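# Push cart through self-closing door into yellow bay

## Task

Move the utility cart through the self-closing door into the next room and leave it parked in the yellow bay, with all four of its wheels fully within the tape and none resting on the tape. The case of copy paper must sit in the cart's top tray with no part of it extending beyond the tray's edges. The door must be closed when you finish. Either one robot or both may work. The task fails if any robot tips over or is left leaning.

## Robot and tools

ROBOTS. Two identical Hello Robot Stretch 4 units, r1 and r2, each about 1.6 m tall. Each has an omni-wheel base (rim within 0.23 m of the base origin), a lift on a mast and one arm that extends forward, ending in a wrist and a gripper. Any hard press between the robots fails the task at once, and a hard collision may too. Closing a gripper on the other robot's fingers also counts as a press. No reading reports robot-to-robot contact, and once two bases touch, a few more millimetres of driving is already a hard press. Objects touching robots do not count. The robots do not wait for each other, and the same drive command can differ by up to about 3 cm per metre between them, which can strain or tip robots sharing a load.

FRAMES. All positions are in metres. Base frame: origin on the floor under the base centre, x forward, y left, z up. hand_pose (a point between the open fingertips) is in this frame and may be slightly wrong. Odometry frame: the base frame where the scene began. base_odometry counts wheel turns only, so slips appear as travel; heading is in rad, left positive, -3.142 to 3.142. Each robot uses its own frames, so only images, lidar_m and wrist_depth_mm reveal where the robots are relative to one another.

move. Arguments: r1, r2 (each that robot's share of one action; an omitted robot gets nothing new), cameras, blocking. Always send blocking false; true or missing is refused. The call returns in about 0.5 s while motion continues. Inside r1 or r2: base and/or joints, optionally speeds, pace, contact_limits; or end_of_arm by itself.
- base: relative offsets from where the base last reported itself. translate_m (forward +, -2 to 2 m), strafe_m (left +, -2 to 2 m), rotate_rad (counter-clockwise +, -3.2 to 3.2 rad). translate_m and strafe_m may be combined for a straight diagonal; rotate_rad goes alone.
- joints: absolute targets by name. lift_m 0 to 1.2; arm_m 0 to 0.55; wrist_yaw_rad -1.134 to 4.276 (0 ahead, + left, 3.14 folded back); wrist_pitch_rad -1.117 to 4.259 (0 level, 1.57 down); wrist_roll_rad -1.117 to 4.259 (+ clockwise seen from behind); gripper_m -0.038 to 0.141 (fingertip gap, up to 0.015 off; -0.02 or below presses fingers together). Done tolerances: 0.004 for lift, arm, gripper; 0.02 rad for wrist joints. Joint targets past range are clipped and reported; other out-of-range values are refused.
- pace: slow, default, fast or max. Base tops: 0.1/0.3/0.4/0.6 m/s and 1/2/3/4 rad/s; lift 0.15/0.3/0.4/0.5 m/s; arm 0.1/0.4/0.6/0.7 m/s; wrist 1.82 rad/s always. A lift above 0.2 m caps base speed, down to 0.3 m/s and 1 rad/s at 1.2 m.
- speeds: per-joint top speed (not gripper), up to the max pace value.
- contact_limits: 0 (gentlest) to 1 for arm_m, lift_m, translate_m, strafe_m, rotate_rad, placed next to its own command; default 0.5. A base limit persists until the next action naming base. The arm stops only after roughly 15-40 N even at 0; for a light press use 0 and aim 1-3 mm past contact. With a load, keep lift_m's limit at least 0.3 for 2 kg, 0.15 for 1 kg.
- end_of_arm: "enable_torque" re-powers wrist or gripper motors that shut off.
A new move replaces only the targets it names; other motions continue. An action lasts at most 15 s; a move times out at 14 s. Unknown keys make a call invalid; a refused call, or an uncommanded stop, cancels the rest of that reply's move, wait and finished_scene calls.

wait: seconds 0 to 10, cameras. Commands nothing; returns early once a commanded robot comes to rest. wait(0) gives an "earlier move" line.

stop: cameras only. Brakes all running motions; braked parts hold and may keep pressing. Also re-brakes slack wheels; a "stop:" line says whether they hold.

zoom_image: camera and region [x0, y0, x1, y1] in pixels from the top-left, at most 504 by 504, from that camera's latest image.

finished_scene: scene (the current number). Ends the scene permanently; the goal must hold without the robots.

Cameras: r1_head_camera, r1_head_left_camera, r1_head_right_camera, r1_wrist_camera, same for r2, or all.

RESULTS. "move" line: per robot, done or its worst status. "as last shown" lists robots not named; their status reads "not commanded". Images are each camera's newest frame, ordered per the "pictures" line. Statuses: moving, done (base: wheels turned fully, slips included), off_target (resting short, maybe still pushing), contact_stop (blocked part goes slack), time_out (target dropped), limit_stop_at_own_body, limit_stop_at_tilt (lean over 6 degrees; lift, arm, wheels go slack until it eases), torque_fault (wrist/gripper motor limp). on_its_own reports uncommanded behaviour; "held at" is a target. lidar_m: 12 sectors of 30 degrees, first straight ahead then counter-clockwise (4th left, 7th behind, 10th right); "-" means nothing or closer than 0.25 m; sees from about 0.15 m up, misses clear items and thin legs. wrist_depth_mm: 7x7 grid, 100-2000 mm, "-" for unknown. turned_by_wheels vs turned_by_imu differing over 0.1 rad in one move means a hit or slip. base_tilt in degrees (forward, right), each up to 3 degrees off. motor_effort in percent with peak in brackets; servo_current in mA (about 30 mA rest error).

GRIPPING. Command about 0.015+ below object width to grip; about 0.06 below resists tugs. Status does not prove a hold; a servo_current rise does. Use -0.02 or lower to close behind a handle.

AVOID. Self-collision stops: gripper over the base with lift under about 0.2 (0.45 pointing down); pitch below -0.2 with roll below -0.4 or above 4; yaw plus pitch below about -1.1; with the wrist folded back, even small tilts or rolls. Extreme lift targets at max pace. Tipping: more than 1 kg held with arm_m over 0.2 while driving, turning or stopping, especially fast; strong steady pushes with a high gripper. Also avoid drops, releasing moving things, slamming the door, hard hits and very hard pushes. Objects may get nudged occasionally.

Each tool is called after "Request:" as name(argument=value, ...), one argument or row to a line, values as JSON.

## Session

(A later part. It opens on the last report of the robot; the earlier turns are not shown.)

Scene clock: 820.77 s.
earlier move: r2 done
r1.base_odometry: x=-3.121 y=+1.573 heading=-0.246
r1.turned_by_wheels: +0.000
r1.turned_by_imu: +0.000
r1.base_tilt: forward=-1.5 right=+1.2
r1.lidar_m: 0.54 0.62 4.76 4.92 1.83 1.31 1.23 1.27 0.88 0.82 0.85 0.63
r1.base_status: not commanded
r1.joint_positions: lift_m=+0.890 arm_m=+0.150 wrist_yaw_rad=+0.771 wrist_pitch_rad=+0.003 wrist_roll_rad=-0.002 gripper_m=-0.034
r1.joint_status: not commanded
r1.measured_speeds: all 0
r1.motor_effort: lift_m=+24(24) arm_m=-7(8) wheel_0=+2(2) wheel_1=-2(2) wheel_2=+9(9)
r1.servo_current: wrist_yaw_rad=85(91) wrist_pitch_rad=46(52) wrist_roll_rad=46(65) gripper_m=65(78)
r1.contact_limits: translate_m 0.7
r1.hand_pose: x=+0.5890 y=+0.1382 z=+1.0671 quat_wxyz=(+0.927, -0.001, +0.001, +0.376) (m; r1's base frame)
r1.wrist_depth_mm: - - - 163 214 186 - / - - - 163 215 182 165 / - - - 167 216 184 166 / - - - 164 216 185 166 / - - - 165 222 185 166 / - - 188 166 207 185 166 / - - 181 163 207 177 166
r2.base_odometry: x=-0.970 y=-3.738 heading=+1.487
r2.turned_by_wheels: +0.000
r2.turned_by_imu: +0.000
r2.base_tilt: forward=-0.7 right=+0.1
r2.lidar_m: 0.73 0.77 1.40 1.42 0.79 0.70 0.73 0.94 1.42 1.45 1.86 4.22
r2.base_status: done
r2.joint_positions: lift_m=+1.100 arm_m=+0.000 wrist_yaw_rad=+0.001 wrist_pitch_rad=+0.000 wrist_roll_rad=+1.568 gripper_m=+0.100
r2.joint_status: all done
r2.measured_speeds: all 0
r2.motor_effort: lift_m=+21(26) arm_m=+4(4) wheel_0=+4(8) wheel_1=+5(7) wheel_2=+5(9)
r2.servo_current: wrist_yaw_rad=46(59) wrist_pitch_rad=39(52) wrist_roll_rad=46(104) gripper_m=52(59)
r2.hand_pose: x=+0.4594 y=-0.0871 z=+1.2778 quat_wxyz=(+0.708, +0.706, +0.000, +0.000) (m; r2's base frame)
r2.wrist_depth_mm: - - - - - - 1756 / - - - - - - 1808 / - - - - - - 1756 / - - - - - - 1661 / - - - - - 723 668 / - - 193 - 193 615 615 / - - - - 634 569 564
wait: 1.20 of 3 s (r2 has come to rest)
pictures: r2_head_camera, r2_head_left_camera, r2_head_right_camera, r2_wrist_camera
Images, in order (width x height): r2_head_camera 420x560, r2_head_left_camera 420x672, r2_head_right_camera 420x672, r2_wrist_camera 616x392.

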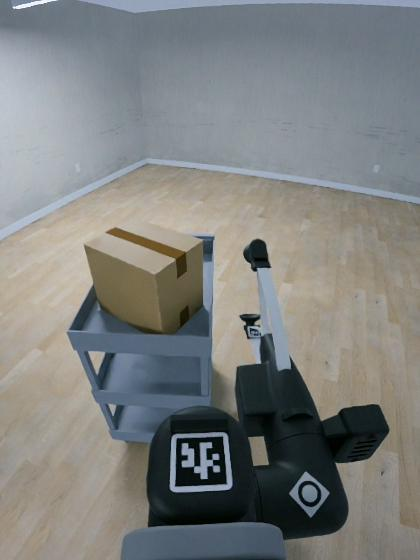

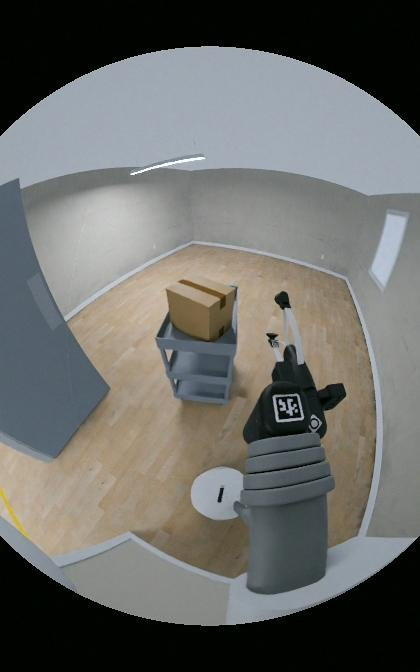

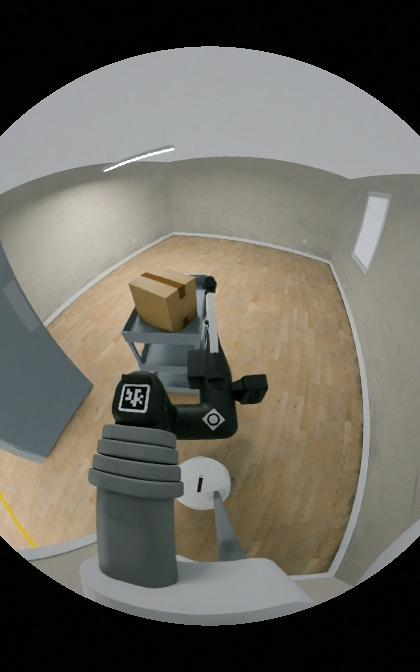

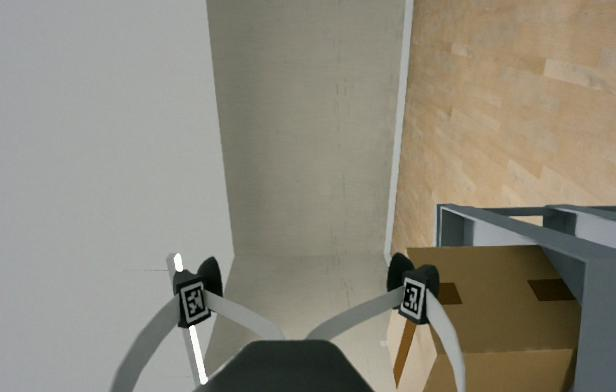

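Request:
move(
  blocking=false,
  r2={"base":{"strafe_m":0.31},"joints":{"wrist_pitch_rad":1.57,"lift_m":1.15}},
  cameras=[],
)

Request:
wait(
  seconds=4,
  cameras=["r2_head_camera","r2_wrist_camera","r2_head_left_camera"],
)

Scene clock: 832.37 s.
move: r2 moving
r1: as last shown
r1.lidar_m: 0.53 0.64 4.77 4.94 1.79 1.29 1.21 1.25 0.88 0.82 0.85 0.62
r1.servo_current: wrist_yaw_rad=46(78) wrist_pitch_rad=46(52) wrist_roll_rad=52(59) gripper_m=65(72)
r1.contact_limits: translate_m 0.7
r1.wrist_depth_mm: - - - 163 213 186 - / - - - 164 215 182 165 / - - - 167 215 183 165 / - - - 164 216 183 166 / - - - 165 221 185 166 / - - 187 166 208 184 167 / - - 181 163 208 177 166
r2.base_odometry: x=-1.006 y=-3.735 heading=+1.487
r2.turned_by_wheels: +0.000
r2.turned_by_imu: +0.001
r2.base_tilt: forward=-0.7 right=+0.1
r2.lidar_m: 0.73 0.79 1.35 1.40 0.74 0.70 0.70 0.91 1.47 1.50 1.91 4.31
r2.base_status: strafe_m moving
r2.joint_positions: lift_m=+1.135 arm_m=+0.000 wrist_yaw_rad=+0.001 wrist_pitch_rad=+0.582 wrist_roll_rad=+1.568 gripper_m=+0.100
r2.joint_status: lift_m moving; wrist_pitch_rad moving
r2.measured_speeds: translate_m=+0.000 strafe_m=+0.140 rotate_rad=-0.003 lift_m=+0.099 arm_m=+0.000 wrist_yaw_rad=+0.000 wrist_pitch_rad=+1.818 wrist_roll_rad=+0.000
r2.motor_effort: lift_m=+22(25) arm_m=+4(4) wheel_0=-7(12) wheel_1=+12(12) wheel_2=+0(5)
r2.servo_current: wrist_yaw_rad=52(65) wrist_pitch_rad=91(111) wrist_roll_rad=52(52) gripper_m=52(52)
r2.hand_pose: x=+0.4119 y=-0.0872 z=+1.1547 quat_wxyz=(+0.678, +0.676, +0.203, -0.202) (m; r2's base frame)
r2.wrist_depth_mm: - - - - 1756 1366 1138 / - - - - 1756 1397 1138 / - - - - 1808 1366 1138 / - - - - 1808 1366 1138 / - - 768 788 668 831 1060 / - - 195 676 185 - 1078 / - - 778 - - 891 1098
pictures: none
No camera images: "cameras" was empty.

Scene clock: 834.23 s.
earlier move: r2 done
r1.base_odometry: x=-3.121 y=+1.573 heading=-0.246
r1.turned_by_wheels: +0.000
r1.turned_by_imu: +0.000
r1.base_tilt: forward=-1.6 right=+1.3
r1.lidar_m: 0.53 0.63 4.81 4.93 1.82 1.29 1.21 1.25 0.87 0.82 0.83 0.61
r1.base_status: not commanded
r1.joint_positions: lift_m=+0.890 arm_m=+0.150 wrist_yaw_rad=+0.771 wrist_pitch_rad=+0.003 wrist_roll_rad=-0.002 gripper_m=-0.034
r1.joint_status: not commanded
r1.measured_speeds: all 0
r1.motor_effort: lift_m=+24(24) arm_m=-7(8) wheel_0=+2(2) wheel_1=-2(2) wheel_2=+9(9)
r1.servo_current: wrist_yaw_rad=72(91) wrist_pitch_rad=46(52) wrist_roll_rad=39(72) gripper_m=65(72)
r1.contact_limits: translate_m 0.7
r1.hand_pose: x=+0.5890 y=+0.1382 z=+1.0671 quat_wxyz=(+0.927, -0.001, +0.001, +0.376) (m; r1's base frame)
r1.wrist_depth_mm: - - - 163 213 186 - / - - - 163 216 183 165 / - - - 167 216 184 166 / - - - 165 216 185 166 / - - - 165 222 185 166 / - - 187 166 207 186 166 / - - 180 163 207 177 166
r2.base_odometry: x=-1.279 y=-3.712 heading=+1.487
r2.turned_by_wheels: +0.000
r2.turned_by_imu: +0.000
r2.base_tilt: forward=-0.7 right=+0.0
r2.lidar_m: 0.73 1.22 1.10 1.15 3.79 0.57 0.59 0.78 1.69 1.74 2.25 0.77
r2.base_status: done
r2.joint_positions: lift_m=+1.150 arm_m=+0.000 wrist_yaw_rad=+0.001 wrist_pitch_rad=+1.567 wrist_roll_rad=+1.568 gripper_m=+0.100
r2.joint_status: all done
r2.measured_speeds: all 0
r2.motor_effort: lift_m=+21(25) arm_m=+4(4) wheel_0=-1(13) wheel_1=+0(12) wheel_2=+0(5)
r2.servo_current: wrist_yaw_rad=33(65) wrist_pitch_rad=46(130) wrist_roll_rad=39(59) gripper_m=52(59)
r2.hand_pose: x=+0.1720 y=-0.0874 z=+1.0396 quat_wxyz=(+0.502, +0.500, +0.500, -0.498) (m; r2's base frame)
r2.wrist_depth_mm: 1255 1229 1229 1229 1255 1229 1255 / 1255 1255 1255 1229 1255 1255 1229 / 768 1281 1229 1255 1229 1281 1229 / 798 1255 1281 1255 1255 1255 1229 / 759 1255 1281 1255 - 1255 343 / 1281 1281 195 1281 191 1255 - / 1281 1281 1308 - 1255 1255 -
wait: 1.87 of 4 s (r2 has come to rest)
pictures: r2_head_camera, r2_head_left_camera, r2_wrist_camera
Images, in order (width x height): r2_head_camera 420x560, r2_head_left_camera 420x672, r2_wrist_camera 616x392.

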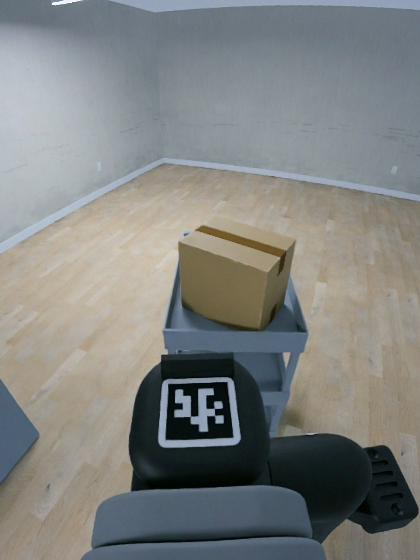

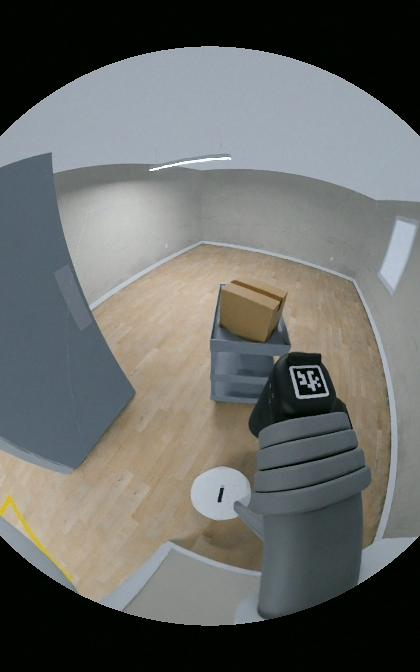

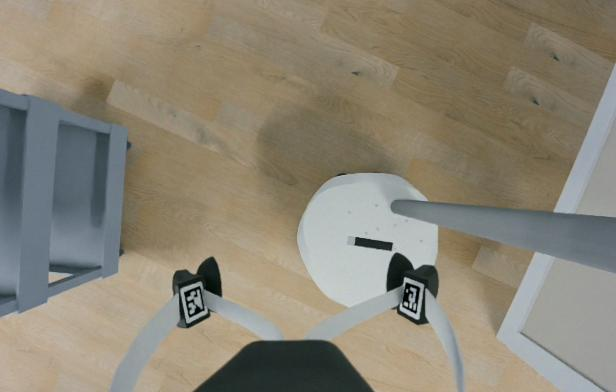

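Request:
move(
  blocking=false,
  r2={"base":{"strafe_m":0.03},"joints":{"wrist_pitch_rad":0.9,"lift_m":1.05,"arm_m":0.15}},
  cameras=[],
)

Request:
wait(
  seconds=3,
  cameras=["r2_head_camera","r2_wrist_camera","r2_head_left_camera"],
)

Scene clock: 850.93 s.
move: r2 moving
r1: as last shown
r1.base_tilt: forward=-1.5 right=+1.2
r1.lidar_m: 0.52 0.61 4.80 4.94 1.84 1.29 1.22 1.25 0.87 0.82 0.84 0.64
r1.servo_current: wrist_yaw_rad=72(85) wrist_pitch_rad=46(52) wrist_roll_rad=52(52) gripper_m=65(72)
r1.contact_limits: translate_m 0.7
r1.wrist_depth_mm: - - - 163 214 186 - / - - - 163 215 183 165 / - - - 167 216 184 165 / - - - 165 216 183 166 / - - - 165 221 184 167 / - - 188 166 207 185 166 / - - 181 163 207 177 166
r2.base_odometry: x=-1.306 y=-3.710 heading=+1.487
r2.turned_by_wheels: +0.000
r2.turned_by_imu: +0.001
r2.base_tilt: forward=-0.6 right=+0.1
r2.lidar_m: 0.74 1.16 1.07 1.10 3.78 0.54 0.59 0.78 1.71 1.77 2.26 0.78
r2.base_status: strafe_m moving
r2.joint_positions: lift_m=+1.112 arm_m=+0.051 wrist_yaw_rad=+0.001 wrist_pitch_rad=+1.019 wrist_roll_rad=+1.568 gripper_m=+0.100
r2.joint_status: lift_m moving; arm_m moving; wrist_pitch_rad moving
r2.measured_speeds: translate_m=-0.001 strafe_m=+0.039 rotate_rad=+0.005 lift_m=-0.146 arm_m=+0.195 wrist_yaw_rad=+0.000 wrist_pitch_rad=-1.353 wrist_roll_rad=+0.000
r2.motor_effort: lift_m=+12(22) arm_m=+11(11) wheel_0=-1(10) wheel_1=+1(11) wheel_2=+1(2)
r2.servo_current: wrist_yaw_rad=46(59) wrist_pitch_rad=39(130) wrist_roll_rad=39(59) gripper_m=52(59)
r2.hand_pose: x=+0.3727 y=-0.0873 z=+1.0450 quat_wxyz=(+0.618, +0.616, +0.346, -0.344) (m; r2's base frame)
r2.wrist_depth_mm: - 1921 1618 1397 1229 1098 991 / 585 699 1576 1366 1229 1098 1008 / 496 580 - 1060 1229 1098 1008 / 539 621 - 1138 1205 1098 1042 / 597 699 - 1308 1229 1078 - / - 634 195 1397 194 1078 1042 / - 1921 1661 - 1205 1138 1025
pictures: none
No camera images: "cameras" was empty.

Scene clock: 851.93 s.
earlier move: r2 done
r1.base_odometry: x=-3.121 y=+1.573 heading=-0.246
r1.turned_by_wheels: +0.000
r1.turned_by_imu: +0.000
r1.base_tilt: forward=-1.5 right=+1.3
r1.lidar_m: 0.53 0.62 4.76 4.95 1.82 1.29 1.22 1.27 0.86 0.82 0.84 0.60
r1.base_status: not commanded
r1.joint_positions: lift_m=+0.890 arm_m=+0.150 wrist_yaw_rad=+0.771 wrist_pitch_rad=+0.003 wrist_roll_rad=-0.002 gripper_m=-0.034
r1.joint_status: not commanded
r1.measured_speeds: all 0
r1.motor_effort: lift_m=+24(24) arm_m=-7(8) wheel_0=+2(3) wheel_1=-2(2) wheel_2=+9(9)
r1.servo_current: wrist_yaw_rad=78(85) wrist_pitch_rad=39(52) wrist_roll_rad=59(65) gripper_m=72(72)
r1.contact_limits: translate_m 0.7
r1.hand_pose: x=+0.5890 y=+0.1382 z=+1.0671 quat_wxyz=(+0.927, -0.001, +0.001, +0.376) (m; r1's base frame)
r1.wrist_depth_mm: - - - 163 213 185 - / - - - 163 215 182 165 / - - - 167 216 183 165 / - - - 164 216 184 166 / - - - 165 222 184 166 / - - 187 166 206 185 166 / - - 181 163 208 177 166
r2.base_odometry: x=-1.309 y=-3.710 heading=+1.487
r2.turned_by_wheels: +0.000
r2.turned_by_imu: +0.000
r2.base_tilt: forward=-0.7 right=+0.1
r2.lidar_m: 0.76 1.19 1.07 1.10 3.79 0.54 0.58 0.77 1.65 1.77 2.30 0.78
r2.base_status: done
r2.joint_positions: lift_m=+1.050 arm_m=+0.150 wrist_yaw_rad=+0.001 wrist_pitch_rad=+0.905 wrist_roll_rad=+1.568 gripper_m=+0.100
r2.joint_status: all done
r2.measured_speeds: all 0
r2.motor_effort: lift_m=+14(22) arm_m=+7(11) wheel_0=+1(10) wheel_1=-1(11) wheel_2=+0(2)
r2.servo_current: wrist_yaw_rad=39(59) wrist_pitch_rad=46(130) wrist_roll_rad=59(59) gripper_m=46(59)
r2.hand_pose: x=+0.4988 y=-0.0872 z=+1.0016 quat_wxyz=(+0.637, +0.635, +0.310, -0.309) (m; r2's base frame)
r2.wrist_depth_mm: - - 574 1464 1229 1060 960 / 404 521 603 - 1205 1060 946 / 384 449 521 - 1042 1078 976 / 418 496 580 - 1160 1078 931 / 466 564 609 866 1042 1060 960 / - - 188 1366 193 1025 960 / - - 1808 - 1205 1118 946
wait: 1.00 of 3 s (r2 has come to rest)
pictures: r2_head_camera, r2_head_left_camera, r2_wrist_camera
Images, in order (width x height): r2_head_camera 420x560, r2_head_left_camera 420x672, r2_wrist_camera 616x392.

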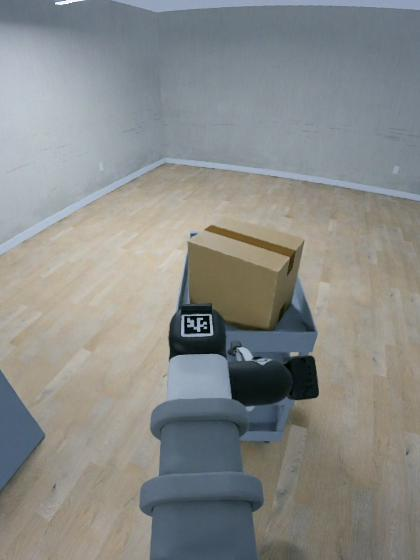

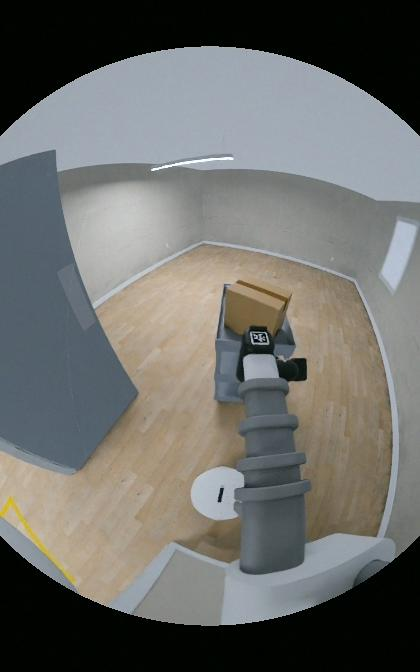

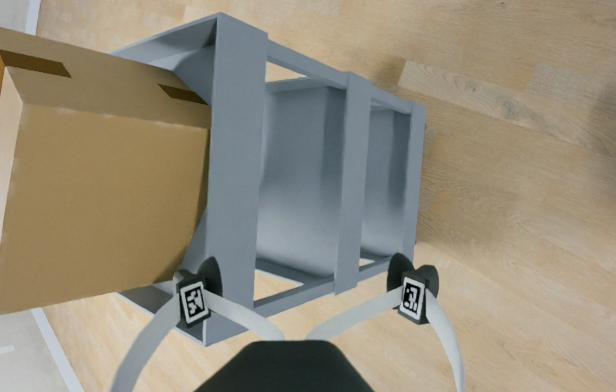

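Request:
move(
  blocking=false,
  r2={"base":{"translate_m":0.2},"joints":{"lift_m":0.98,"arm_m":0.19},"pace":"slow"},
  cameras=[],
)

Request:
wait(
  seconds=4,
  cameras=["r2_head_camera","r2_wrist_camera","r2_head_left_camera"],
)

Scene clock: 869.27 s.
move: r2 moving
r1: as last shown
r1.base_tilt: forward=-1.6 right=+1.2
r1.lidar_m: 0.53 0.59 4.76 4.94 1.84 1.30 1.21 1.26 0.88 0.83 0.84 0.63
r1.motor_effort: lift_m=+24(24) arm_m=-7(8) wheel_0=+2(2) wheel_1=-2(2) wheel_2=+9(9)
r1.servo_current: wrist_yaw_rad=59(85) wrist_pitch_rad=46(46) wrist_roll_rad=72(72) gripper_m=72(72)
r1.contact_limits: translate_m 0.7
r1.wrist_depth_mm: - - - 163 214 185 - / - - - 164 215 182 165 / - - - 167 216 184 165 / - - - 164 216 185 166 / - - - 165 221 184 166 / - - 187 166 208 185 167 / - - 181 163 208 177 166
r2.base_odometry: x=-1.308 y=-3.698 heading=+1.487
r2.turned_by_wheels: +0.000
r2.turned_by_imu: +0.001
r2.base_tilt: forward=-0.6 right=+0.1
r2.lidar_m: 0.74 1.15 1.08 1.12 3.79 0.58 0.60 0.78 1.75 1.77 2.29 0.76
r2.base_status: translate_m moving
r2.joint_positions: lift_m=+1.025 arm_m=+0.162 wrist_yaw_rad=+0.001 wrist_pitch_rad=+0.905 wrist_roll_rad=+1.568 gripper_m=+0.100
r2.joint_status: lift_m moving; arm_m moving
r2.measured_speeds: translate_m=+0.049 strafe_m=+0.000 rotate_rad=+0.003 lift_m=-0.097 arm_m=+0.049 wrist_yaw_rad=+0.000 wrist_pitch_rad=+0.000 wrist_roll_rad=+0.000
r2.motor_effort: lift_m=+13(16) arm_m=+6(10) wheel_0=+6(10) wheel_1=+6(7) wheel_2=-10(11)
r2.servo_current: wrist_yaw_rad=46(52) wrist_pitch_rad=46(52) wrist_roll_rad=46(59) gripper_m=46(52)
r2.hand_pose: x=+0.5115 y=-0.0872 z=+0.9764 quat_wxyz=(+0.637, +0.635, +0.310, -0.309) (m; r2's base frame)
r2.wrist_depth_mm: 508 - 508 1366 1205 1042 931 / 377 488 564 - 1160 1025 917 / 366 427 488 - 991 1060 931 / 399 477 554 - 1025 1078 931 / 445 535 580 - 788 1060 931 / 512 615 190 798 194 1025 946 / - - 1756 - 1182 1060 931
pictures: none
No camera images: "cameras" was empty.

Scene clock: 872.07 s.
earlier move: r2 done
r1.base_odometry: x=-3.121 y=+1.573 heading=-0.246
r1.turned_by_wheels: +0.000
r1.turned_by_imu: +0.000
r1.base_tilt: forward=-1.6 right=+1.2
r1.lidar_m: 0.52 0.61 4.76 4.93 1.84 1.30 1.22 1.27 0.88 0.80 0.86 0.65
r1.base_status: not commanded
r1.joint_positions: lift_m=+0.890 arm_m=+0.150 wrist_yaw_rad=+0.771 wrist_pitch_rad=+0.003 wrist_roll_rad=-0.002 gripper_m=-0.034
r1.joint_status: not commanded
r1.measured_speeds: all 0
r1.motor_effort: lift_m=+24(24) arm_m=-7(8) wheel_0=+2(2) wheel_1=-2(2) wheel_2=+9(9)
r1.servo_current: wrist_yaw_rad=65(85) wrist_pitch_rad=46(52) wrist_roll_rad=39(72) gripper_m=72(78)
r1.contact_limits: translate_m 0.7
r1.hand_pose: x=+0.5890 y=+0.1382 z=+1.0671 quat_wxyz=(+0.927, -0.001, +0.001, +0.376) (m; r1's base frame)
r1.wrist_depth_mm: - - - 163 214 186 - / - - - 163 214 183 165 / - - - 167 215 183 166 / - - - 164 216 185 166 / - - - 165 222 184 166 / - - 187 166 207 185 167 / - - 181 163 208 177 166
r2.base_odometry: x=-1.292 y=-3.511 heading=+1.487
r2.turned_by_wheels: +0.000
r2.turned_by_imu: +0.001
r2.base_tilt: forward=-0.7 right=+0.1
r2.lidar_m: 0.54 3.11 0.99 1.01 1.35 0.75 0.78 1.00 1.82 1.86 2.39 0.57
r2.base_status: done
r2.joint_positions: lift_m=+0.980 arm_m=+0.190 wrist_yaw_rad=+0.001 wrist_pitch_rad=+0.905 wrist_roll_rad=+1.568 gripper_m=+0.100
r2.joint_status: all done
r2.measured_speeds: all 0
r2.motor_effort: lift_m=+14(16) arm_m=+7(11) wheel_0=+5(11) wheel_1=+6(7) wheel_2=-5(11)
r2.servo_current: wrist_yaw_rad=39(65) wrist_pitch_rad=52(52) wrist_roll_rad=59(59) gripper_m=59(59)
r2.hand_pose: x=+0.5388 y=-0.0872 z=+0.9317 quat_wxyz=(+0.637, +0.635, +0.310, -0.309) (m; r2's base frame)
r2.wrist_depth_mm: 170 198 349 - - 991 878 / 179 210 248 319 - 831 878 / 197 229 282 340 - 854 904 / 216 255 322 387 - 831 904 / 242 293 359 - - 878 891 / 267 319 190 - 186 976 904 / 301 442 445 - 1098 1042 917
wait: 2.80 of 4 s (r2 has come to rest)
pictures: r2_head_camera, r2_head_left_camera, r2_wrist_camera
Images, in order (width x height): r2_head_camera 420x560, r2_head_left_camera 420x672, r2_wrist_camera 616x392.

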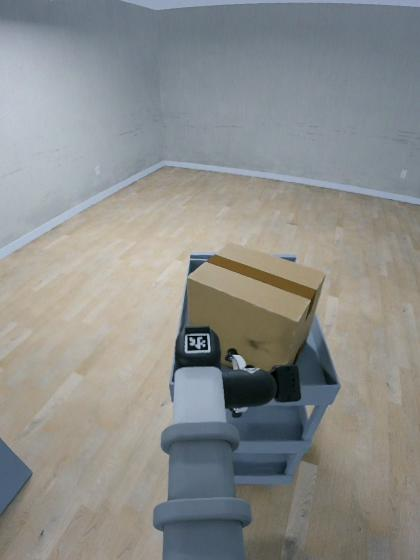

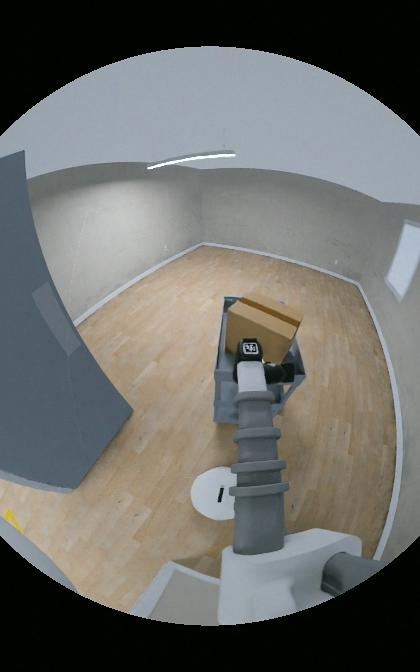

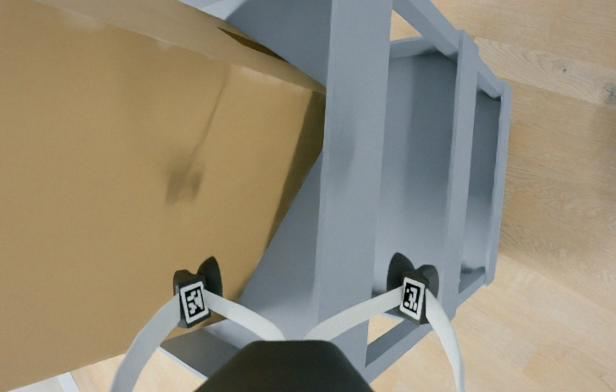

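Request:
move(
  blocking=false,
  r2={"joints":{"lift_m":0.9,"arm_m":0.245,"gripper_m":0.055},"speeds":{"lift_m":0.08,"arm_m":0.05},"contact_limits":{"lift_m":0.3,"arm_m":0.2}},
  cameras=[],
)

Request:
wait(
  seconds=4,
  cameras=["r2_head_camera","r2_wrist_camera"],
)

Scene clock: 906.13 s.
move: r2 moving
r1: as last shown
r1.lidar_m: 0.52 0.61 4.77 4.94 1.82 1.29 1.21 1.26 0.88 0.83 0.85 0.63
r1.servo_current: wrist_yaw_rad=59(85) wrist_pitch_rad=46(52) wrist_roll_rad=65(65) gripper_m=72(72)
r1.contact_limits: translate_m 0.7
r1.wrist_depth_mm: - - - 162 214 186 - / - - - 163 215 182 166 / - - - 167 216 183 165 / - - - 164 216 184 166 / - - - 165 222 185 167 / - - 187 165 207 185 167 / - - 181 163 208 177 167
r2.base_odometry: x=-1.292 y=-3.511 heading=+1.487
r2.turned_by_wheels: +0.000
r2.turned_by_imu: +0.000
r2.base_tilt: forward=-0.6 right=+0.1
r2.lidar_m: 0.56 3.14 1.00 1.03 1.38 0.73 0.75 0.98 1.83 1.89 2.41 0.56
r2.base_status: not commanded
r2.joint_positions: lift_m=+0.951 arm_m=+0.212 wrist_yaw_rad=+0.001 wrist_pitch_rad=+0.905 wrist_roll_rad=+1.568 gripper_m=+0.083
r2.joint_status: lift_m moving; arm_m moving; gripper_m moving
r2.measured_speeds: translate_m=+0.000 strafe_m=+0.000 rotate_rad=+0.000 lift_m=-0.080 arm_m=+0.050 wrist_yaw_rad=+0.000 wrist_pitch_rad=+0.000 wrist_roll_rad=+0.000
r2.motor_effort: lift_m=+12(17) arm_m=+8(11) wheel_0=+5(5) wheel_1=+5(6) wheel_2=-6(6)
r2.servo_current: wrist_yaw_rad=39(52) wrist_pitch_rad=46(52) wrist_roll_rad=52(52) gripper_m=111(111)
r2.contact_limits: arm_m 0.2; lift_m 0.3
r2.hand_pose: x=+0.5608 y=-0.0872 z=+0.9021 quat_wxyz=(+0.637, +0.635, +0.310, -0.309) (m; r2's base frame)
r2.wrist_depth_mm: 153 179 267 - - 931 854 / 168 192 229 279 - 917 878 / 178 213 259 314 - 759 878 / 198 238 294 355 - 809 878 / 220 268 327 - - 831 878 / 245 297 196 - 187 946 878 / 276 325 399 - 452 1025 878
pictures: none
No camera images: "cameras" was empty.

Scene clock: 907.17 s.
earlier move: r2 done
r1.base_odometry: x=-3.121 y=+1.573 heading=-0.246
r1.turned_by_wheels: +0.000
r1.turned_by_imu: +0.000
r1.base_tilt: forward=-1.6 right=+1.2
r1.lidar_m: 0.53 0.61 4.76 4.94 1.81 1.31 1.21 1.26 0.87 0.83 0.86 0.65
r1.base_status: not commanded
r1.joint_positions: lift_m=+0.890 arm_m=+0.150 wrist_yaw_rad=+0.771 wrist_pitch_rad=+0.003 wrist_roll_rad=-0.002 gripper_m=-0.034
r1.joint_status: not commanded
r1.measured_speeds: all 0
r1.motor_effort: lift_m=+24(24) arm_m=-7(8) wheel_0=+3(3) wheel_1=-2(2) wheel_2=+9(9)
r1.servo_current: wrist_yaw_rad=59(91) wrist_pitch_rad=39(52) wrist_roll_rad=33(65) gripper_m=65(78)
r1.contact_limits: translate_m 0.7
r1.hand_pose: x=+0.5890 y=+0.1382 z=+1.0671 quat_wxyz=(+0.927, -0.001, +0.001, +0.376) (m; r1's base frame)
r1.wrist_depth_mm: - - - 162 213 185 - / - - - 164 215 183 165 / - - - 167 215 183 166 / - - - 164 216 184 166 / - - - 165 222 185 167 / - - 187 166 207 185 166 / - - 180 163 207 177 166
r2.base_odometry: x=-1.292 y=-3.511 heading=+1.487
r2.turned_by_wheels: +0.000
r2.turned_by_imu: +0.000
r2.base_tilt: forward=-0.7 right=+0.1
r2.lidar_m: 0.54 3.13 0.97 1.03 1.37 0.71 0.78 1.00 1.82 1.86 2.40 0.58
r2.base_status: not commanded
r2.joint_positions: lift_m=+0.900 arm_m=+0.245 wrist_yaw_rad=+0.001 wrist_pitch_rad=+0.905 wrist_roll_rad=+1.568 gripper_m=+0.055
r2.joint_status: all done
r2.measured_speeds: all 0
r2.motor_effort: lift_m=+14(17) arm_m=+8(11) wheel_0=+5(5) wheel_1=+5(6) wheel_2=-6(6)
r2.servo_current: wrist_yaw_rad=52(52) wrist_pitch_rad=39(52) wrist_roll_rad=39(65) gripper_m=59(111)
r2.contact_limits: arm_m 0.2; lift_m 0.3
r2.hand_pose: x=+0.5938 y=-0.0872 z=+0.8517 quat_wxyz=(+0.637, +0.635, +0.310, -0.309) (m; r2's base frame)
r2.wrist_depth_mm: 131 152 183 - - 517 809 / 145 163 199 235 - 691 831 / 156 189 222 267 - 488 831 / 172 205 254 297 - 707 831 / 190 232 285 - - 723 831 / 210 260 191 - 186 891 831 / 237 274 - - 413 878 831
wait: 1.03 of 4 s (r2 has come to rest)
pictures: r2_head_camera, r2_wrist_camera
Images, in order (width x height): r2_head_camera 420x560, r2_wrist_camera 616x392.

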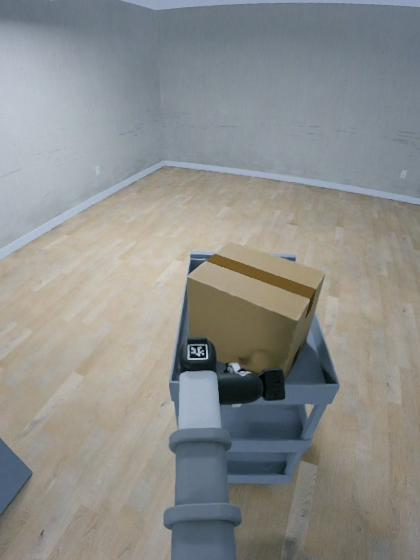

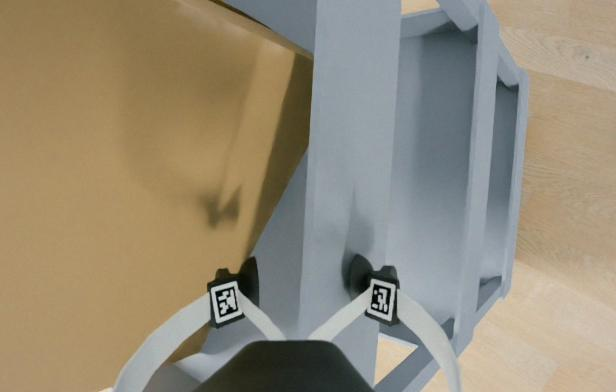

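Request:
move(
  blocking=false,
  r2={"joints":{"lift_m":0.83,"arm_m":0.296},"speeds":{"lift_m":0.08,"arm_m":0.058},"contact_limits":{"lift_m":0.3,"arm_m":0.2}},
  cameras=[],
)

Request:
wait(
  seconds=4,
  cameras=["r2_head_camera","r2_wrist_camera"],
)

Scene clock: 912.47 s.
move: r2 moving
r1: as last shown
r1.base_tilt: forward=-1.6 right=+1.3
r1.lidar_m: 0.54 0.63 1.53 4.95 1.82 1.29 1.23 1.27 0.88 0.81 0.84 0.65
r1.motor_effort: lift_m=+24(24) arm_m=-8(8) wheel_0=+1(2) wheel_1=-2(2) wheel_2=+9(9)
r1.servo_current: wrist_yaw_rad=65(78) wrist_pitch_rad=39(46) wrist_roll_rad=46(65) gripper_m=72(72)
r1.contact_limits: translate_m 0.7
r1.wrist_depth_mm: - - - 163 214 186 - / - - - 163 214 182 166 / - - - 167 215 183 166 / - - - 164 216 183 166 / - - - 165 221 185 167 / - - 187 166 206 185 167 / - - 180 163 208 178 166
r2.base_odometry: x=-1.292 y=-3.511 heading=+1.487
r2.turned_by_wheels: +0.000
r2.turned_by_imu: +0.001
r2.base_tilt: forward=-0.7 right=+0.1
r2.lidar_m: 0.59 3.12 1.00 1.02 1.36 0.74 0.74 0.99 1.82 1.89 2.39 0.60
r2.base_status: not commanded
r2.joint_positions: lift_m=+0.871 arm_m=+0.270 wrist_yaw_rad=+0.000 wrist_pitch_rad=+0.905 wrist_roll_rad=+1.568 gripper_m=+0.055
r2.joint_status: lift_m moving; arm_m moving
r2.measured_speeds: translate_m=+0.001 strafe_m=+0.000 rotate_rad=+0.002 lift_m=-0.078 arm_m=+0.058 wrist_yaw_rad=+0.000 wrist_pitch_rad=-0.001 wrist_roll_rad=+0.000
r2.motor_effort: lift_m=+12(16) arm_m=+6(12) wheel_0=+4(5) wheel_1=+5(6) wheel_2=-4(6)
r2.servo_current: wrist_yaw_rad=52(52) wrist_pitch_rad=46(46) wrist_roll_rad=39(52) gripper_m=52(59)
r2.contact_limits: arm_m 0.2; lift_m 0.3
r2.hand_pose: x=+0.6187 y=-0.0875 z=+0.8221 quat_wxyz=(+0.637, +0.635, +0.310, -0.309) (m; r2's base frame)
r2.wrist_depth_mm: 131 149 184 177 484 854 809 / 144 160 194 181 - 615 788 / 154 185 218 182 - 469 809 / 171 204 253 184 - 683 820 / 190 231 276 181 - 707 798 / 211 259 192 170 189 854 820 / 241 271 - - - 891 798
pictures: none
No camera images: "cameras" was empty.

Scene clock: 913.40 s.
earlier move: r2 done
r1.base_odometry: x=-3.121 y=+1.573 heading=-0.246
r1.turned_by_wheels: +0.000
r1.turned_by_imu: +0.000
r1.base_tilt: forward=-1.6 right=+1.2
r1.lidar_m: 0.53 0.60 1.55 4.93 1.83 1.28 1.22 1.27 0.88 0.80 0.85 0.63
r1.base_status: not commanded
r1.joint_positions: lift_m=+0.890 arm_m=+0.150 wrist_yaw_rad=+0.771 wrist_pitch_rad=+0.003 wrist_roll_rad=-0.002 gripper_m=-0.034
r1.joint_status: not commanded
r1.measured_speeds: all 0
r1.motor_effort: lift_m=+24(24) arm_m=-7(8) wheel_0=+2(2) wheel_1=-2(2) wheel_2=+9(9)
r1.servo_current: wrist_yaw_rad=46(78) wrist_pitch_rad=39(46) wrist_roll_rad=39(72) gripper_m=65(72)
r1.contact_limits: translate_m 0.7
r1.hand_pose: x=+0.5890 y=+0.1382 z=+1.0671 quat_wxyz=(+0.927, -0.001, +0.001, +0.376) (m; r1's base frame)
r1.wrist_depth_mm: - - - 163 214 185 - / - - - 163 214 182 165 / - - - 167 215 183 166 / - - - 164 216 183 166 / - - - 166 222 185 166 / - - 185 166 206 185 166 / - - 178 163 208 177 166
r2.base_odometry: x=-1.292 y=-3.511 heading=+1.487
r2.turned_by_wheels: +0.000
r2.turned_by_imu: +0.000
r2.base_tilt: forward=-0.6 right=+0.0
r2.lidar_m: 0.60 3.13 0.99 1.02 1.40 0.75 0.77 1.01 1.81 1.88 2.40 0.61
r2.base_status: not commanded
r2.joint_positions: lift_m=+0.831 arm_m=+0.296 wrist_yaw_rad=+0.000 wrist_pitch_rad=+0.895 wrist_roll_rad=+1.568 gripper_m=+0.055
r2.joint_status: all done
r2.measured_speeds: all 0
r2.motor_effort: lift_m=+8(17) arm_m=+7(12) wheel_0=+3(5) wheel_1=+5(6) wheel_2=-3(6)
r2.servo_current: wrist_yaw_rad=52(59) wrist_pitch_rad=46(52) wrist_roll_rad=59(59) gripper_m=59(59)
r2.contact_limits: arm_m 0.2; lift_m 0.3
r2.hand_pose: x=+0.6471 y=-0.0875 z=+0.7840 quat_wxyz=(+0.638, +0.637, +0.306, -0.306) (m; r2's base frame)
r2.wrist_depth_mm: 126 138 171 163 - 404 778 / 134 153 174 170 - - 759 / 147 172 195 173 - 410 768 / 165 193 217 178 - 413 768 / 181 221 243 174 - 436 788 / 205 239 183 173 185 668 778 / 235 272 - - - 831 778
wait: 0.93 of 4 s (r2 has come to rest)
pictures: r2_head_camera, r2_wrist_camera
Images, in order (width x height): r2_head_camera 420x560, r2_wrist_camera 616x392.

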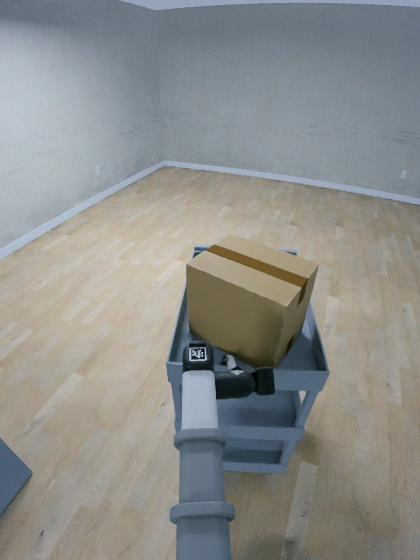

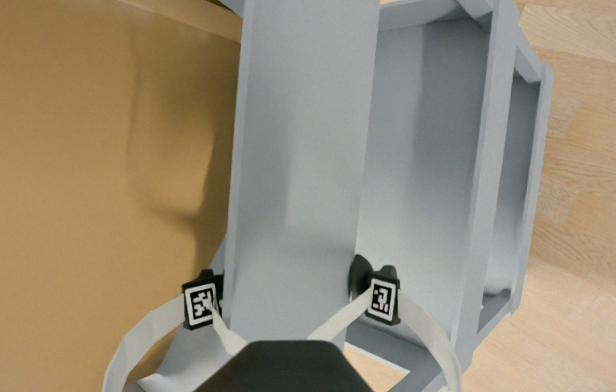

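Request:
move(
  blocking=false,
  r2={"joints":{"gripper_m":-0.025}},
  cameras=[],
)

Request:
wait(
  seconds=3,
  cameras=["r2_head_camera","r2_wrist_camera","r2_head_left_camera","r2_head_right_camera","r1_head_camera","r1_head_left_camera"],
)

Scene clock: 920.87 s.
move: r2 moving
r1: as last shown
r1.base_tilt: forward=-1.5 right=+1.2
r1.lidar_m: 0.53 0.63 1.54 4.94 1.84 1.30 1.22 1.27 0.88 0.80 0.85 0.63
r1.servo_current: wrist_yaw_rad=78(91) wrist_pitch_rad=39(46) wrist_roll_rad=52(52) gripper_m=65(78)
r1.contact_limits: translate_m 0.7
r1.wrist_depth_mm: - - - 162 213 186 - / - - - 164 215 183 165 / - - - 167 216 184 165 / - - - 163 217 184 166 / - - - 165 221 185 166 / - - 185 166 207 185 167 / - - 180 163 207 177 166
r2.base_odometry: x=-1.292 y=-3.511 heading=+1.487
r2.turned_by_wheels: +0.000
r2.turned_by_imu: +0.000
r2.base_tilt: forward=-0.7 right=+0.1
r2.lidar_m: 0.61 3.14 1.00 1.03 1.38 0.74 0.76 1.01 1.81 1.86 2.40 0.62
r2.base_status: not commanded
r2.joint_positions: lift_m=+0.831 arm_m=+0.296 wrist_yaw_rad=+0.000 wrist_pitch_rad=+0.895 wrist_roll_rad=+1.569 gripper_m=+0.036
r2.joint_status: gripper_m moving
r2.measured_speeds: translate_m=+0.000 strafe_m=+0.000 rotate_rad=+0.000 lift_m=-0.001 arm_m=+0.000 wrist_yaw_rad=+0.000 wrist_pitch_rad=+0.000 wrist_roll_rad=+0.002
r2.motor_effort: lift_m=+9(9) arm_m=+6(7) wheel_0=+3(4) wheel_1=+4(5) wheel_2=-3(3)
r2.servo_current: wrist_yaw_rad=39(52) wrist_pitch_rad=46(46) wrist_roll_rad=52(52) gripper_m=202(202)
r2.contact_limits: arm_m 0.2; lift_m 0.3
r2.hand_pose: x=+0.6471 y=-0.0875 z=+0.7839 quat_wxyz=(+0.638, +0.637, +0.306, -0.306) (m; r2's base frame)
r2.wrist_depth_mm: 124 136 169 161 - 413 778 / 132 153 172 169 - - 759 / 145 170 189 172 - 397 768 / 163 190 215 176 - 415 768 / 177 217 240 175 - 449 788 / 206 236 181 173 185 668 778 / 232 267 - - - 820 788
pictures: none
No camera images: "cameras" was empty.

Scene clock: 921.90 s.
earlier move: r2 done
r1.base_odometry: x=-3.121 y=+1.573 heading=-0.246
r1.turned_by_wheels: +0.000
r1.turned_by_imu: +0.000
r1.base_tilt: forward=-1.5 right=+1.2
r1.lidar_m: 0.52 0.61 1.58 4.94 1.80 1.29 1.22 1.27 0.90 0.82 0.86 0.63
r1.base_status: not commanded
r1.joint_positions: lift_m=+0.890 arm_m=+0.150 wrist_yaw_rad=+0.771 wrist_pitch_rad=+0.003 wrist_roll_rad=-0.002 gripper_m=-0.034
r1.joint_status: not commanded
r1.measured_speeds: all 0
r1.motor_effort: lift_m=+24(24) arm_m=-7(8) wheel_0=+2(3) wheel_1=-2(2) wheel_2=+9(9)
r1.servo_current: wrist_yaw_rad=65(91) wrist_pitch_rad=39(52) wrist_roll_rad=39(72) gripper_m=72(78)
r1.contact_limits: translate_m 0.7
r1.hand_pose: x=+0.5890 y=+0.1382 z=+1.0671 quat_wxyz=(+0.927, -0.001, +0.001, +0.376) (m; r1's base frame)
r1.wrist_depth_mm: - - - 162 213 186 - / - - - 163 214 182 165 / - - - 167 215 183 165 / - - - 164 216 185 166 / - - - 165 222 184 166 / - - 185 166 207 185 167 / - - 180 163 208 177 166
r2.base_odometry: x=-1.292 y=-3.511 heading=+1.487
r2.turned_by_wheels: +0.000
r2.turned_by_imu: +0.000
r2.base_tilt: forward=-0.7 right=+0.1
r2.lidar_m: 0.60 3.14 0.96 1.03 1.37 0.75 0.76 1.01 1.83 1.88 2.38 0.61
r2.base_status: not commanded
r2.joint_positions: lift_m=+0.830 arm_m=+0.296 wrist_yaw_rad=+0.000 wrist_pitch_rad=+0.898 wrist_roll_rad=+1.570 gripper_m=-0.023
r2.joint_status: all done
r2.measured_speeds: all 0
r2.motor_effort: lift_m=+12(12) arm_m=+6(7) wheel_0=+3(4) wheel_1=+5(5) wheel_2=-3(3)
r2.servo_current: wrist_yaw_rad=52(52) wrist_pitch_rad=39(46) wrist_roll_rad=46(59) gripper_m=156(377)
r2.contact_limits: arm_m 0.2; lift_m 0.3
r2.hand_pose: x=+0.6464 y=-0.0875 z=+0.7830 quat_wxyz=(+0.637, +0.637, +0.307, -0.307) (m; r2's base frame)
r2.wrist_depth_mm: 121 137 153 158 - 413 759 / 130 150 141 164 - 418 750 / 141 168 188 161 - 410 768 / 159 186 150 172 - 442 778 / 175 213 153 170 - 654 778 / 199 224 155 171 178 442 778 / 221 154 - - - 436 768
wait: 1.03 of 3 s (r2 has come to rest)
pictures: r1_head_camera, r1_head_left_camera, r2_head_camera, r2_head_left_camera, r2_head_right_camera, r2_wrist_camera
Images, in order (width x height): r1_head_camera 420x560, r1_head_left_camera 420x672, r2_head_camera 420x560, r2_head_left_camera 420x672, r2_head_right_camera 420x672, r2_wrist_camera 616x392.

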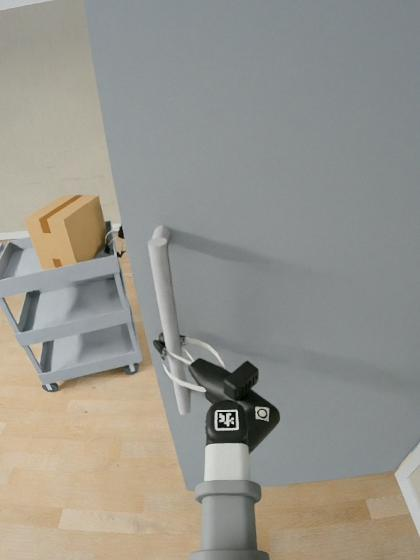

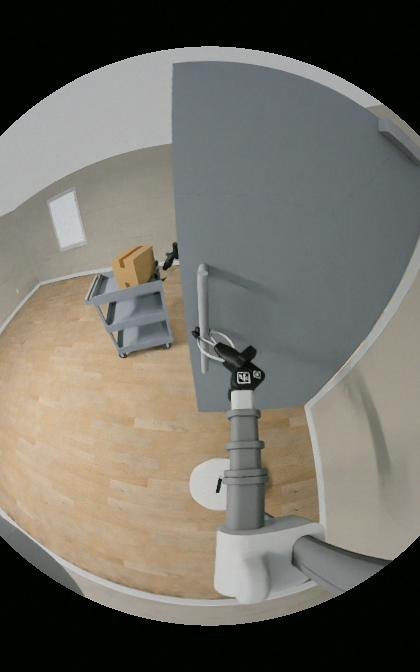

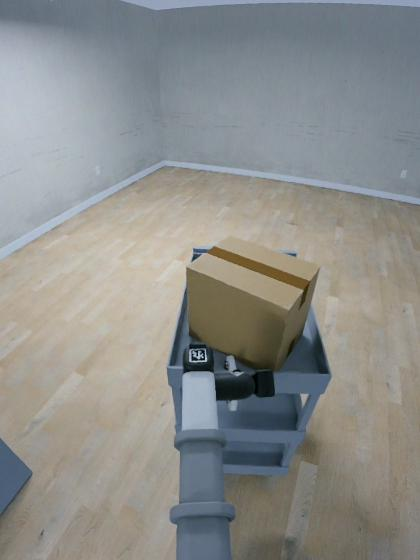

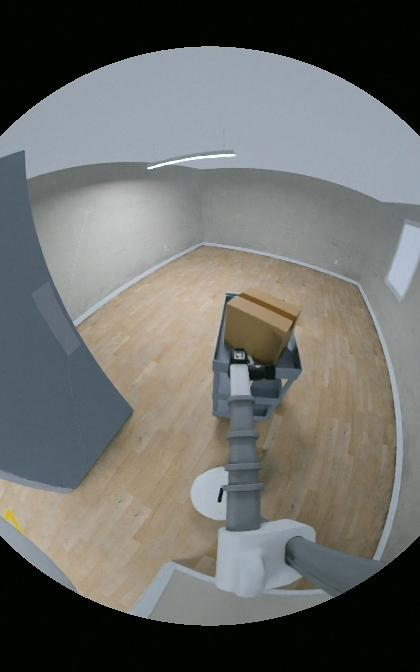

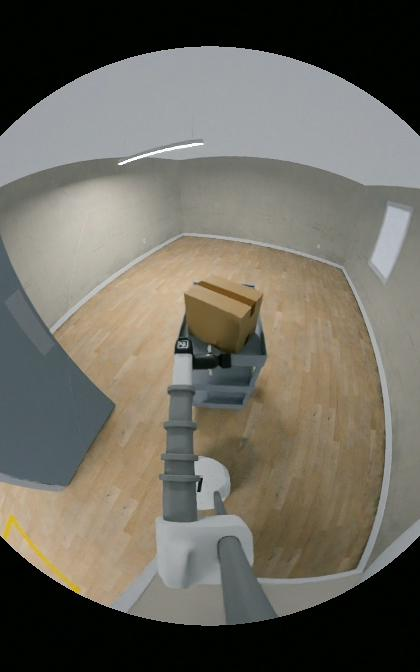

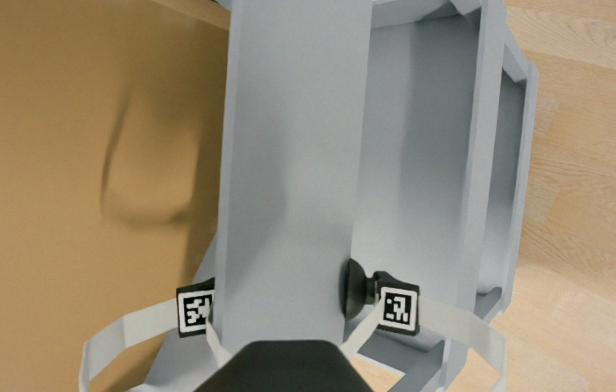

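Request:
move(
  blocking=false,
  r2={"base":{"translate_m":-0.1,"strafe_m":0.25},"pace":"slow"},
  cameras=[],
)

Request:
wait(
  seconds=6,
  cameras=["r2_head_camera","r2_head_left_camera","r1_head_left_camera"],
)

Scene clock: 941.63 s.
move: r2 moving
r1: as last shown
r1.base_tilt: forward=-1.6 right=+1.3
r1.lidar_m: 0.52 0.61 1.55 4.94 1.79 1.28 1.20 1.26 0.89 0.82 0.85 0.63
r1.motor_effort: lift_m=+24(24) arm_m=-7(7) wheel_0=+2(2) wheel_1=-2(2) wheel_2=+9(9)
r1.servo_current: wrist_yaw_rad=78(78) wrist_pitch_rad=39(46) wrist_roll_rad=52(65) gripper_m=65(72)
r1.contact_limits: translate_m 0.7
r1.wrist_depth_mm: - - - 163 214 186 - / - - - 163 216 183 165 / - - - 167 216 184 165 / - - - 164 216 185 166 / - - - 165 222 185 166 / - - 185 166 207 184 167 / - - 179 163 207 177 167
r2.base_odometry: x=-1.304 y=-3.514 heading=+1.486
r2.turned_by_wheels: -0.001
r2.turned_by_imu: +0.000
r2.base_tilt: forward=-0.7 right=+0.0
r2.lidar_m: 0.60 3.10 0.98 1.01 1.35 0.73 0.78 0.97 1.84 1.85 2.42 0.62
r2.base_status: translate_m moving; strafe_m moving
r2.joint_positions: lift_m=+0.830 arm_m=+0.296 wrist_yaw_rad=-0.002 wrist_pitch_rad=+0.898 wrist_roll_rad=+1.570 gripper_m=-0.023
r2.joint_status: not commanded
r2.measured_speeds: translate_m=-0.019 strafe_m=+0.045 rotate_rad=-0.001 lift_m=+0.000 arm_m=+0.000 wrist_yaw_rad=-0.011 wrist_pitch_rad=+0.000 wrist_roll_rad=+0.000
r2.motor_effort: lift_m=+12(12) arm_m=+6(6) wheel_0=-14(14) wheel_1=+4(8) wheel_2=+4(5)
r2.servo_current: wrist_yaw_rad=46(52) wrist_pitch_rad=39(46) wrist_roll_rad=46(59) gripper_m=137(150)
r2.contact_limits: arm_m 0.2; lift_m 0.3
r2.hand_pose: x=+0.6462 y=-0.0878 z=+0.7830 quat_wxyz=(+0.637, +0.637, +0.307, -0.307) (m; r2's base frame)
r2.wrist_depth_mm: 128 142 163 167 - 424 768 / 136 157 169 171 - 404 750 / 148 174 189 171 - 427 778 / 165 194 208 175 - 445 768 / 181 224 158 177 - 647 788 / 205 236 163 178 176 415 778 / 231 286 151 - - 449 768
pictures: none
No camera images: "cameras" was empty.

Scene clock: 945.10 s.
earlier move: r2 done
r1.base_odometry: x=-3.121 y=+1.573 heading=-0.246
r1.turned_by_wheels: +0.000
r1.turned_by_imu: +0.000
r1.base_tilt: forward=-1.6 right=+1.3
r1.lidar_m: 0.52 0.62 4.77 4.94 1.83 1.29 1.22 1.26 0.87 0.81 0.86 0.65
r1.base_status: not commanded
r1.joint_positions: lift_m=+0.890 arm_m=+0.150 wrist_yaw_rad=+0.771 wrist_pitch_rad=+0.003 wrist_roll_rad=-0.002 gripper_m=-0.034
r1.joint_status: not commanded
r1.measured_speeds: all 0
r1.motor_effort: lift_m=+24(24) arm_m=-7(8) wheel_0=+2(2) wheel_1=-2(2) wheel_2=+9(9)
r1.servo_current: wrist_yaw_rad=52(85) wrist_pitch_rad=46(52) wrist_roll_rad=59(72) gripper_m=72(78)
r1.contact_limits: translate_m 0.7
r1.hand_pose: x=+0.5890 y=+0.1382 z=+1.0671 quat_wxyz=(+0.927, -0.001, +0.001, +0.376) (m; r1's base frame)
r1.wrist_depth_mm: - - - 163 213 186 - / - - - 164 213 182 165 / - - - 167 215 183 165 / - - - 164 216 184 166 / - - - 165 222 185 166 / - - 187 166 206 185 166 / - - 184 163 208 177 167
r2.base_odometry: x=-1.549 y=-3.589 heading=+1.487
r2.turned_by_wheels: +0.000
r2.turned_by_imu: -0.002
r2.base_tilt: forward=-0.7 right=+0.0
r2.lidar_m: 0.61 0.89 0.81 0.84 3.67 3.50 0.56 0.77 1.68 2.05 2.64 0.56
r2.base_status: done
r2.joint_positions: lift_m=+0.830 arm_m=+0.296 wrist_yaw_rad=-0.004 wrist_pitch_rad=+0.898 wrist_roll_rad=+1.572 gripper_m=-0.023
r2.joint_status: not commanded
r2.measured_speeds: all 0
r2.motor_effort: lift_m=+12(13) arm_m=+5(6) wheel_0=-10(17) wheel_1=+3(8) wheel_2=+0(5)
r2.servo_current: wrist_yaw_rad=46(59) wrist_pitch_rad=39(46) wrist_roll_rad=39(65) gripper_m=117(150)
r2.contact_limits: arm_m 0.2; lift_m 0.3
r2.hand_pose: x=+0.6461 y=-0.0881 z=+0.7830 quat_wxyz=(+0.636, +0.638, +0.306, -0.308) (m; r2's base frame)
r2.wrist_depth_mm: 111 121 137 124 137 - - / 122 141 160 124 153 - 384 / 146 169 204 138 167 - 750 / 172 208 237 152 - 427 778 / 226 276 141 165 - 741 788 / 317 303 164 178 179 831 778 / - 152 152 - 960 891 768
wait: 3.47 of 6 s (r2 has come to rest)
pictures: r1_head_left_camera, r2_head_camera, r2_head_left_camera
Images, in order (width x height): r1_head_left_camera 420x672, r2_head_camera 420x560, r2_head_left_camera 420x672.

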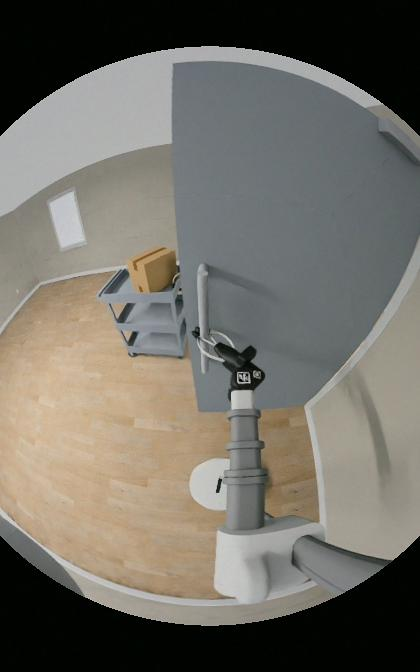

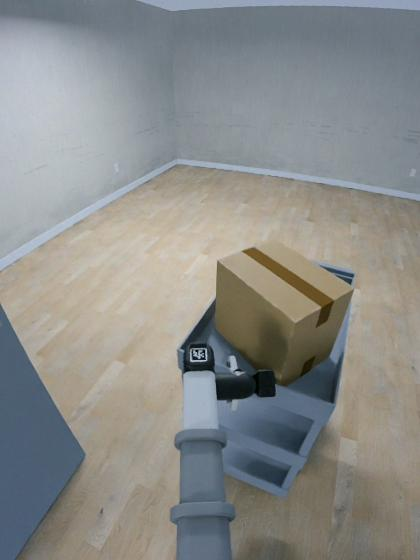

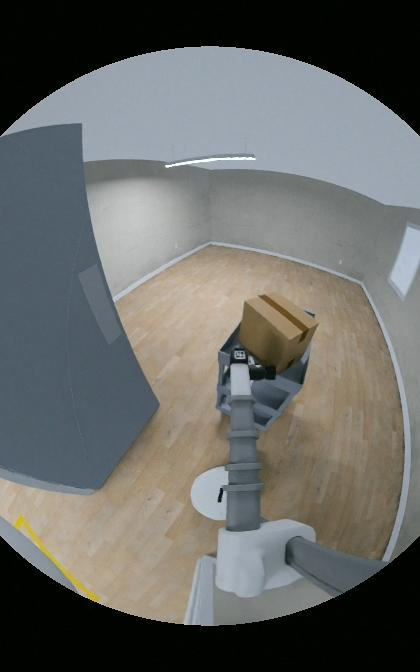

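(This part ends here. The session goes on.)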